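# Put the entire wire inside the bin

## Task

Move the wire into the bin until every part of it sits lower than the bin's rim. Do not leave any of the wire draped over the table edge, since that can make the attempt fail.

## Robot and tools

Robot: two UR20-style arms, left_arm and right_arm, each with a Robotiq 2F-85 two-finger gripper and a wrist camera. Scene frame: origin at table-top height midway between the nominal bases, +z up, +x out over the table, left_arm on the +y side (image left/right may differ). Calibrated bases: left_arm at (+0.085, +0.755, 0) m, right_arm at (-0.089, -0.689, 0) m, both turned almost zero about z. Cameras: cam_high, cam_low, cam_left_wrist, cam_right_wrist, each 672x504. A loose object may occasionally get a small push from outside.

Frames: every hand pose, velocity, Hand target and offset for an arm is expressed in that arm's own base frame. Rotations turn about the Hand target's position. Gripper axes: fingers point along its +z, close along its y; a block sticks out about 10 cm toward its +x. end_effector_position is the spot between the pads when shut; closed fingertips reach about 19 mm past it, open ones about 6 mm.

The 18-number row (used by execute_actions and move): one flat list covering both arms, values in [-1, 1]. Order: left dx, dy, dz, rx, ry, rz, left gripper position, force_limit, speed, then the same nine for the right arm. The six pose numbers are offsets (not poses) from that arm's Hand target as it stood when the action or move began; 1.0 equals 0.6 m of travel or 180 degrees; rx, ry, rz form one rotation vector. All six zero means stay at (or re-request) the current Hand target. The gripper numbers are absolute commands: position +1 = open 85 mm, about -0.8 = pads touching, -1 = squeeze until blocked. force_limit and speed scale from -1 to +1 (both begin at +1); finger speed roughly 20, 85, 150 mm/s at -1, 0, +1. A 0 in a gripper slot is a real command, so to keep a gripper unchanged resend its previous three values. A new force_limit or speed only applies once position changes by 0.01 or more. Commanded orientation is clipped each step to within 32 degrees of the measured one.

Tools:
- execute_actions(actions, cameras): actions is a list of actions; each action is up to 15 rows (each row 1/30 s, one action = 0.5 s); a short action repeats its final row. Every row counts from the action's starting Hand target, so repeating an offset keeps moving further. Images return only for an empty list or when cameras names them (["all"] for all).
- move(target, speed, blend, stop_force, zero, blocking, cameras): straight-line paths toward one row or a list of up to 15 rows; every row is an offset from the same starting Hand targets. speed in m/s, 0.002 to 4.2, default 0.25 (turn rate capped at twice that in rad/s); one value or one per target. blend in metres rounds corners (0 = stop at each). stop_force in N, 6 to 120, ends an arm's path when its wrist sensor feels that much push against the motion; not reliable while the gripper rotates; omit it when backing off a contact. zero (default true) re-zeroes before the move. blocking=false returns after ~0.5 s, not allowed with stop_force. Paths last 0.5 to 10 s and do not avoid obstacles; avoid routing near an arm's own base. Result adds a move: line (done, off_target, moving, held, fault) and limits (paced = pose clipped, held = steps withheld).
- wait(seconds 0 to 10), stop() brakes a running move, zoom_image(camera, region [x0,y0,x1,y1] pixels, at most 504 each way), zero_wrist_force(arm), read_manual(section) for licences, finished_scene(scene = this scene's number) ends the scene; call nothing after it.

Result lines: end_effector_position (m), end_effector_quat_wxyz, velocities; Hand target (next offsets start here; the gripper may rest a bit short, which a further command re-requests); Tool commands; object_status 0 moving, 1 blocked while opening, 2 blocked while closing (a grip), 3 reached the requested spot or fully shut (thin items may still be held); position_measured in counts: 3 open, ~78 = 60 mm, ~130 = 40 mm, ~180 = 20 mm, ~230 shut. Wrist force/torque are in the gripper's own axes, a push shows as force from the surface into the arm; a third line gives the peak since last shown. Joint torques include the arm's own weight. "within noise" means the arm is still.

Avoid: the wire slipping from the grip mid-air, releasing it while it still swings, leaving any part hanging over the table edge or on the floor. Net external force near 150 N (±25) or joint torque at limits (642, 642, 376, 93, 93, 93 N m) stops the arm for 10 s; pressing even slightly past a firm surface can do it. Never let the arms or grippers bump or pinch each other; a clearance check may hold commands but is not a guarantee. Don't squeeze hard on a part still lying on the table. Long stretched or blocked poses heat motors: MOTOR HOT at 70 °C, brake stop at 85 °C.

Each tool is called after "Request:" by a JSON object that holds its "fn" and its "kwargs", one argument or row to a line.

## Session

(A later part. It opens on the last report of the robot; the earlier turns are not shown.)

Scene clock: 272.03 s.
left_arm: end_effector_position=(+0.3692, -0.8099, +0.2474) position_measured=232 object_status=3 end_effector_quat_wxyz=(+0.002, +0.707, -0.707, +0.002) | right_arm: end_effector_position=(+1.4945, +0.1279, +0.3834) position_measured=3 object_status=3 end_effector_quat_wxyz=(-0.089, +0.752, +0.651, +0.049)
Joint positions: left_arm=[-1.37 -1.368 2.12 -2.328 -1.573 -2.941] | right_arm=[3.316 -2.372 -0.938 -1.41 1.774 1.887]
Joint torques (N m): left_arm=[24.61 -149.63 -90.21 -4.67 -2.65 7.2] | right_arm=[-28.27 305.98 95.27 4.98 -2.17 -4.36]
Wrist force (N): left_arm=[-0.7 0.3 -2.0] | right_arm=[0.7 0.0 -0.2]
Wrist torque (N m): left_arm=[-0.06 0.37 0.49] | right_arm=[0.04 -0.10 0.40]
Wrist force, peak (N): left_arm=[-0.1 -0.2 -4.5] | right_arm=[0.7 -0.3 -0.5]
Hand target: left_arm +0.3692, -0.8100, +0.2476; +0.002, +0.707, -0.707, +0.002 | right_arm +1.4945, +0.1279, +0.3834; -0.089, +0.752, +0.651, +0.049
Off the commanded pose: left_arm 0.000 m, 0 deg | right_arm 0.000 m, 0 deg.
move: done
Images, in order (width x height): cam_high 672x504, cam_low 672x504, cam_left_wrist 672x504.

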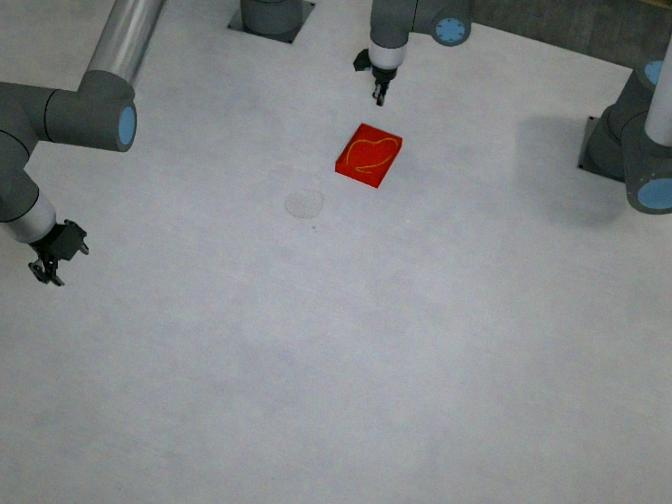

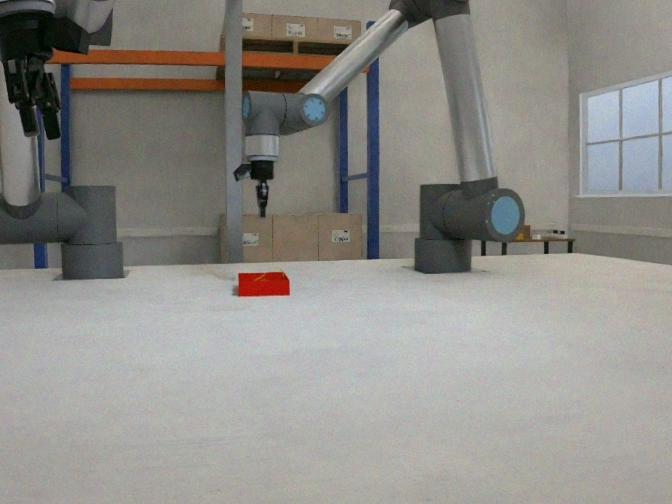

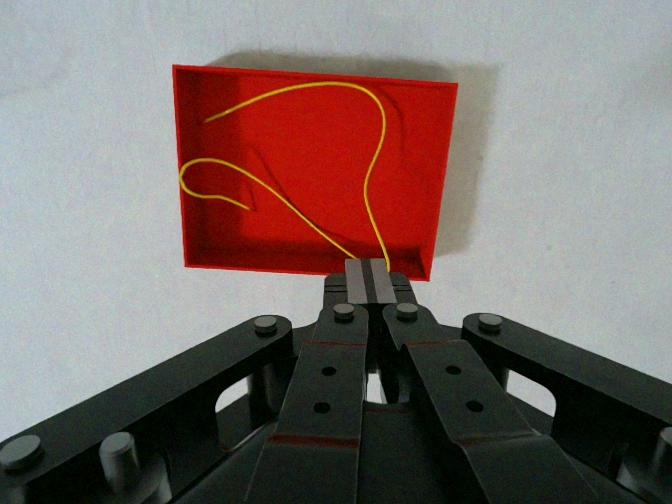

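Request:
{"fn": "move", "kwargs": {
  "target": [
    [-0.05,0.07,-0.15,0,0,0,-1,-0.5,0,0,0,0,0,0,0,1,1,1],
    [-0.05,0.07,-0.362,0,0,0,-1,-0.5,0,0,0,0,0,0,0,1,1,1],
    [-0.05,0.07,0.0,0,0,0,-1,-0.5,0,0,0,0,0,0,0,1,1,1]
  ],
  "blend": [0.02,0,0],
  "speed": [0.25,0.1,0.2],
  "cameras": ["cam_left_wrist","cam_high","cam_low"]
}}

Request:
{"fn": "zoom_image", "kwargs": {
  "camera": "cam_high",
  "region": [300, 60, 440, 200]
}}

Request:
{"fn": "zoom_image", "kwargs": {
  "camera": "cam_low",
  "region": [220, 240, 310, 310]
}}

Scene clock: 289.37 s.
left_arm: end_effector_position=(+0.3393, -0.7679, +0.2474) position_measured=232 object_status=3 end_effector_quat_wxyz=(+0.002, +0.707, -0.707, +0.002) | right_arm: end_effector_position=(+1.4945, +0.1279, +0.3834) position_measured=3 object_status=3 end_effector_quat_wxyz=(-0.089, +0.752, +0.651, +0.049)
Joint positions: left_arm=[-1.396 -1.421 2.187 -2.343 -1.572 -2.967] | right_arm=[3.316 -2.372 -0.938 -1.41 1.774 1.887]
Joint torques (N m): left_arm=[-8.54 -137.42 -90.72 -4.9 -0.46 -3.28] | right_arm=[-26.31 302.82 94.92 5.46 -2.1 -4.57]
Wrist force (N): left_arm=[-0.5 0.3 -1.5] | right_arm=[0.2 -0.2 -0.2]
Wrist torque (N m): left_arm=[-0.06 0.36 0.87] | right_arm=[0.01 0.00 0.40]
Wrist force, peak (N): left_arm=[0.8 -0.9 -4.7] | right_arm=[0.6 -0.5 -0.6]
Hand target: left_arm +0.3392, -0.7680, +0.2476; +0.002, +0.707, -0.707, +0.002 | right_arm +1.4945, +0.1279, +0.3834; -0.089, +0.752, +0.651, +0.049
Off the commanded pose: left_arm 0.000 m, 0 deg | right_arm 0.000 m, 0 deg.
move: done
Images, in order (width x height): cam_high 672x504, cam_low 672x504, cam_left_wrist 672x504.

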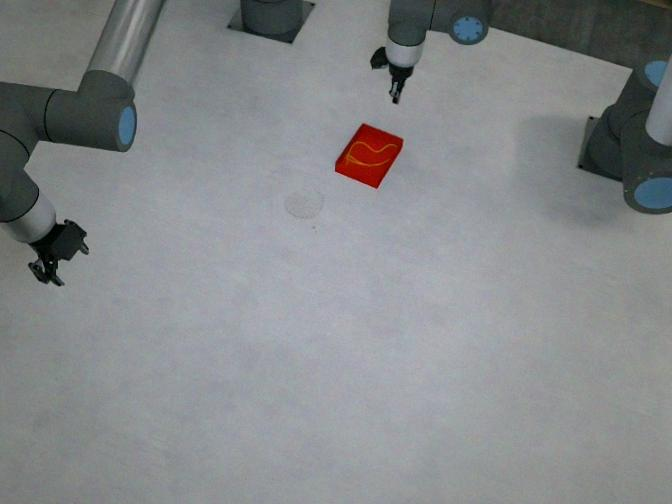

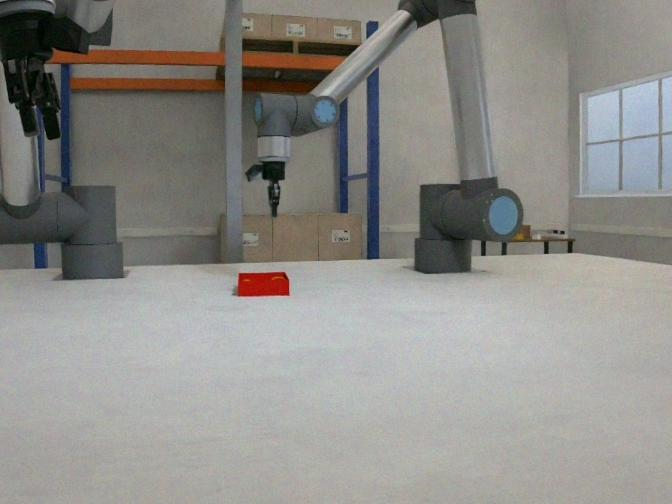

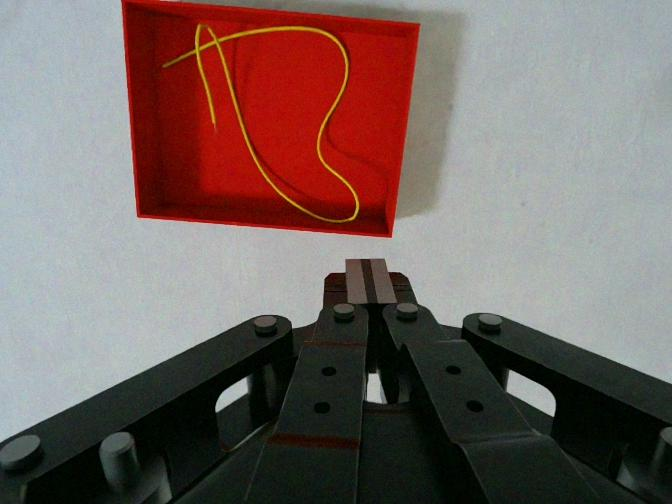

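Scaled by 3.600 from the camera's 672x504 image, which has a finer 960x720 frame.

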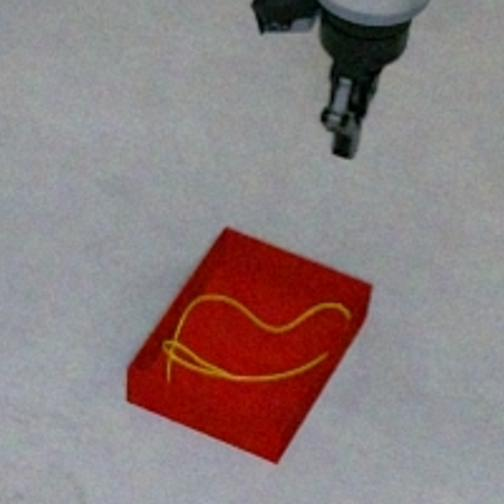

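Scaled by 5.600 from the camera's 672x504 image, which has a finer 960x720 frame.

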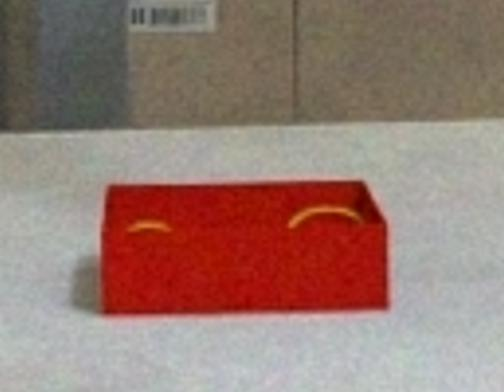

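Request:
{"fn": "move", "kwargs": {
  "target": [
    [0.17,-0.157,-0.2,0,0,0,-1,-0.5,0,0,0,0,0,0,0,1,1,1],
    [0.17,-0.157,-0.36,0,0,0,-1,-0.5,0,0,0,0,0,0,0,1,1,1],
    [0.1,-0.05,0.05,0,0,0,-1,-0.5,0,0,0,0,0,0,0,1,1,1]
  ],
  "blend": [0.02,0,0],
  "speed": [0.25,0.1,0.2],
  "cameras": ["cam_left_wrist","cam_high","cam_low"]
}}

Request:
{"fn": "zoom_image", "kwargs": {
  "camera": "cam_low",
  "region": [220, 240, 310, 310]
}}

Scene clock: 300.30 s.
left_arm: end_effector_position=(+0.3992, -0.7980, +0.2774) position_measured=232 object_status=3 end_effector_quat_wxyz=(+0.002, +0.707, -0.707, +0.002) | right_arm: end_effector_position=(+1.4945, +0.1279, +0.3834) position_measured=3 object_status=3 end_effector_quat_wxyz=(-0.089, +0.752, +0.651, +0.049)
Joint positions: left_arm=[-1.333 -1.393 2.097 -2.28 -1.573 -2.904] | right_arm=[3.316 -2.372 -0.938 -1.41 1.774 1.887]
Joint torques (N m): left_arm=[-17.83 -144.11 -92.74 -5.37 2.58 -4.52] | right_arm=[-24.96 300.92 94.73 5.45 -1.71 -4.77]
Wrist force (N): left_arm=[-0.6 0.3 -1.8] | right_arm=[0.5 -0.2 0.0]
Wrist torque (N m): left_arm=[-0.06 0.36 0.91] | right_arm=[0.00 -0.06 0.40]
Wrist force, peak (N): left_arm=[-2.4 2.0 -4.0] | right_arm=[0.7 -0.4 -0.6]
Hand target: left_arm +0.3992, -0.7980, +0.2776; +0.002, +0.707, -0.707, +0.002 | right_arm +1.4945, +0.1279, +0.3834; -0.089, +0.752, +0.651, +0.049
Off the commanded pose: left_arm 0.000 m, 0 deg | right_arm 0.000 m, 0 deg.
move: done
Images, in order (width x height): cam_high 672x504, cam_low 672x504, cam_left_wrist 672x504.

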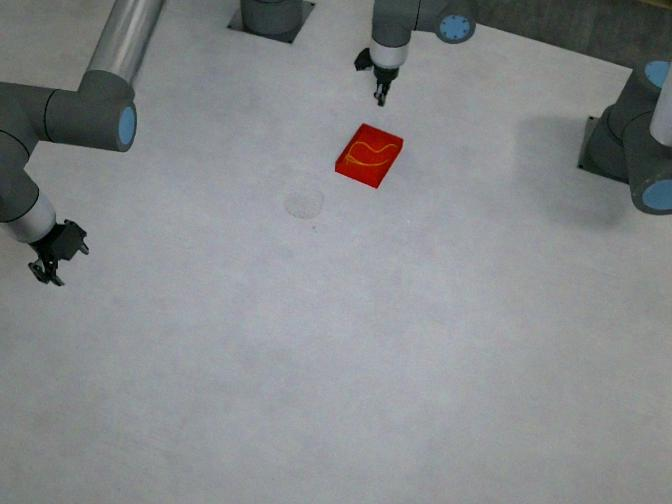

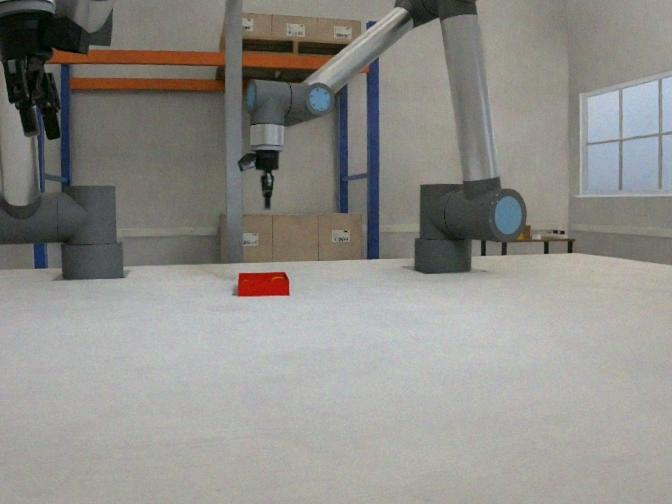

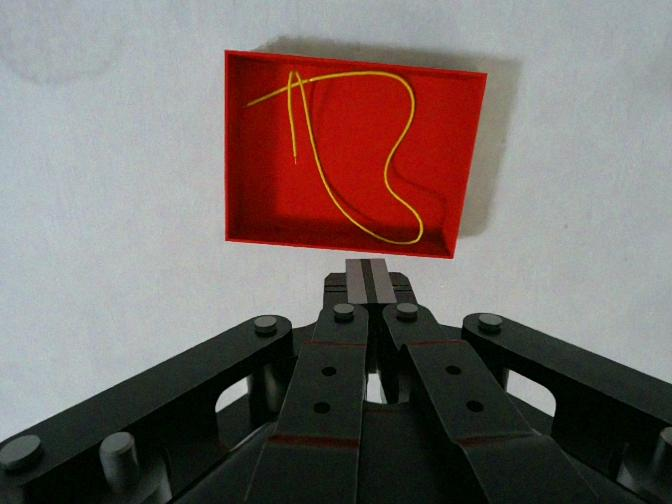

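Scaled by 5.600 from the camera's 672x504 image, which has a finer 960x720 frame.

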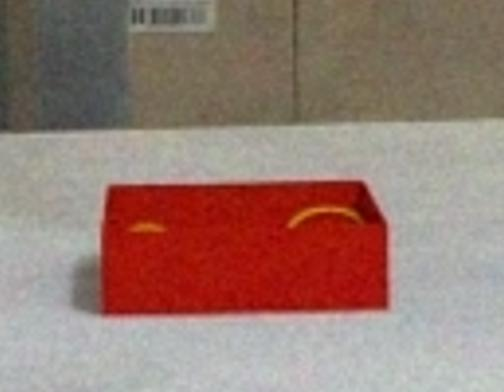

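Request:
{"fn": "finished_scene", "kwargs": {
  "scene": 2
}}

The scene is finished: the task was done.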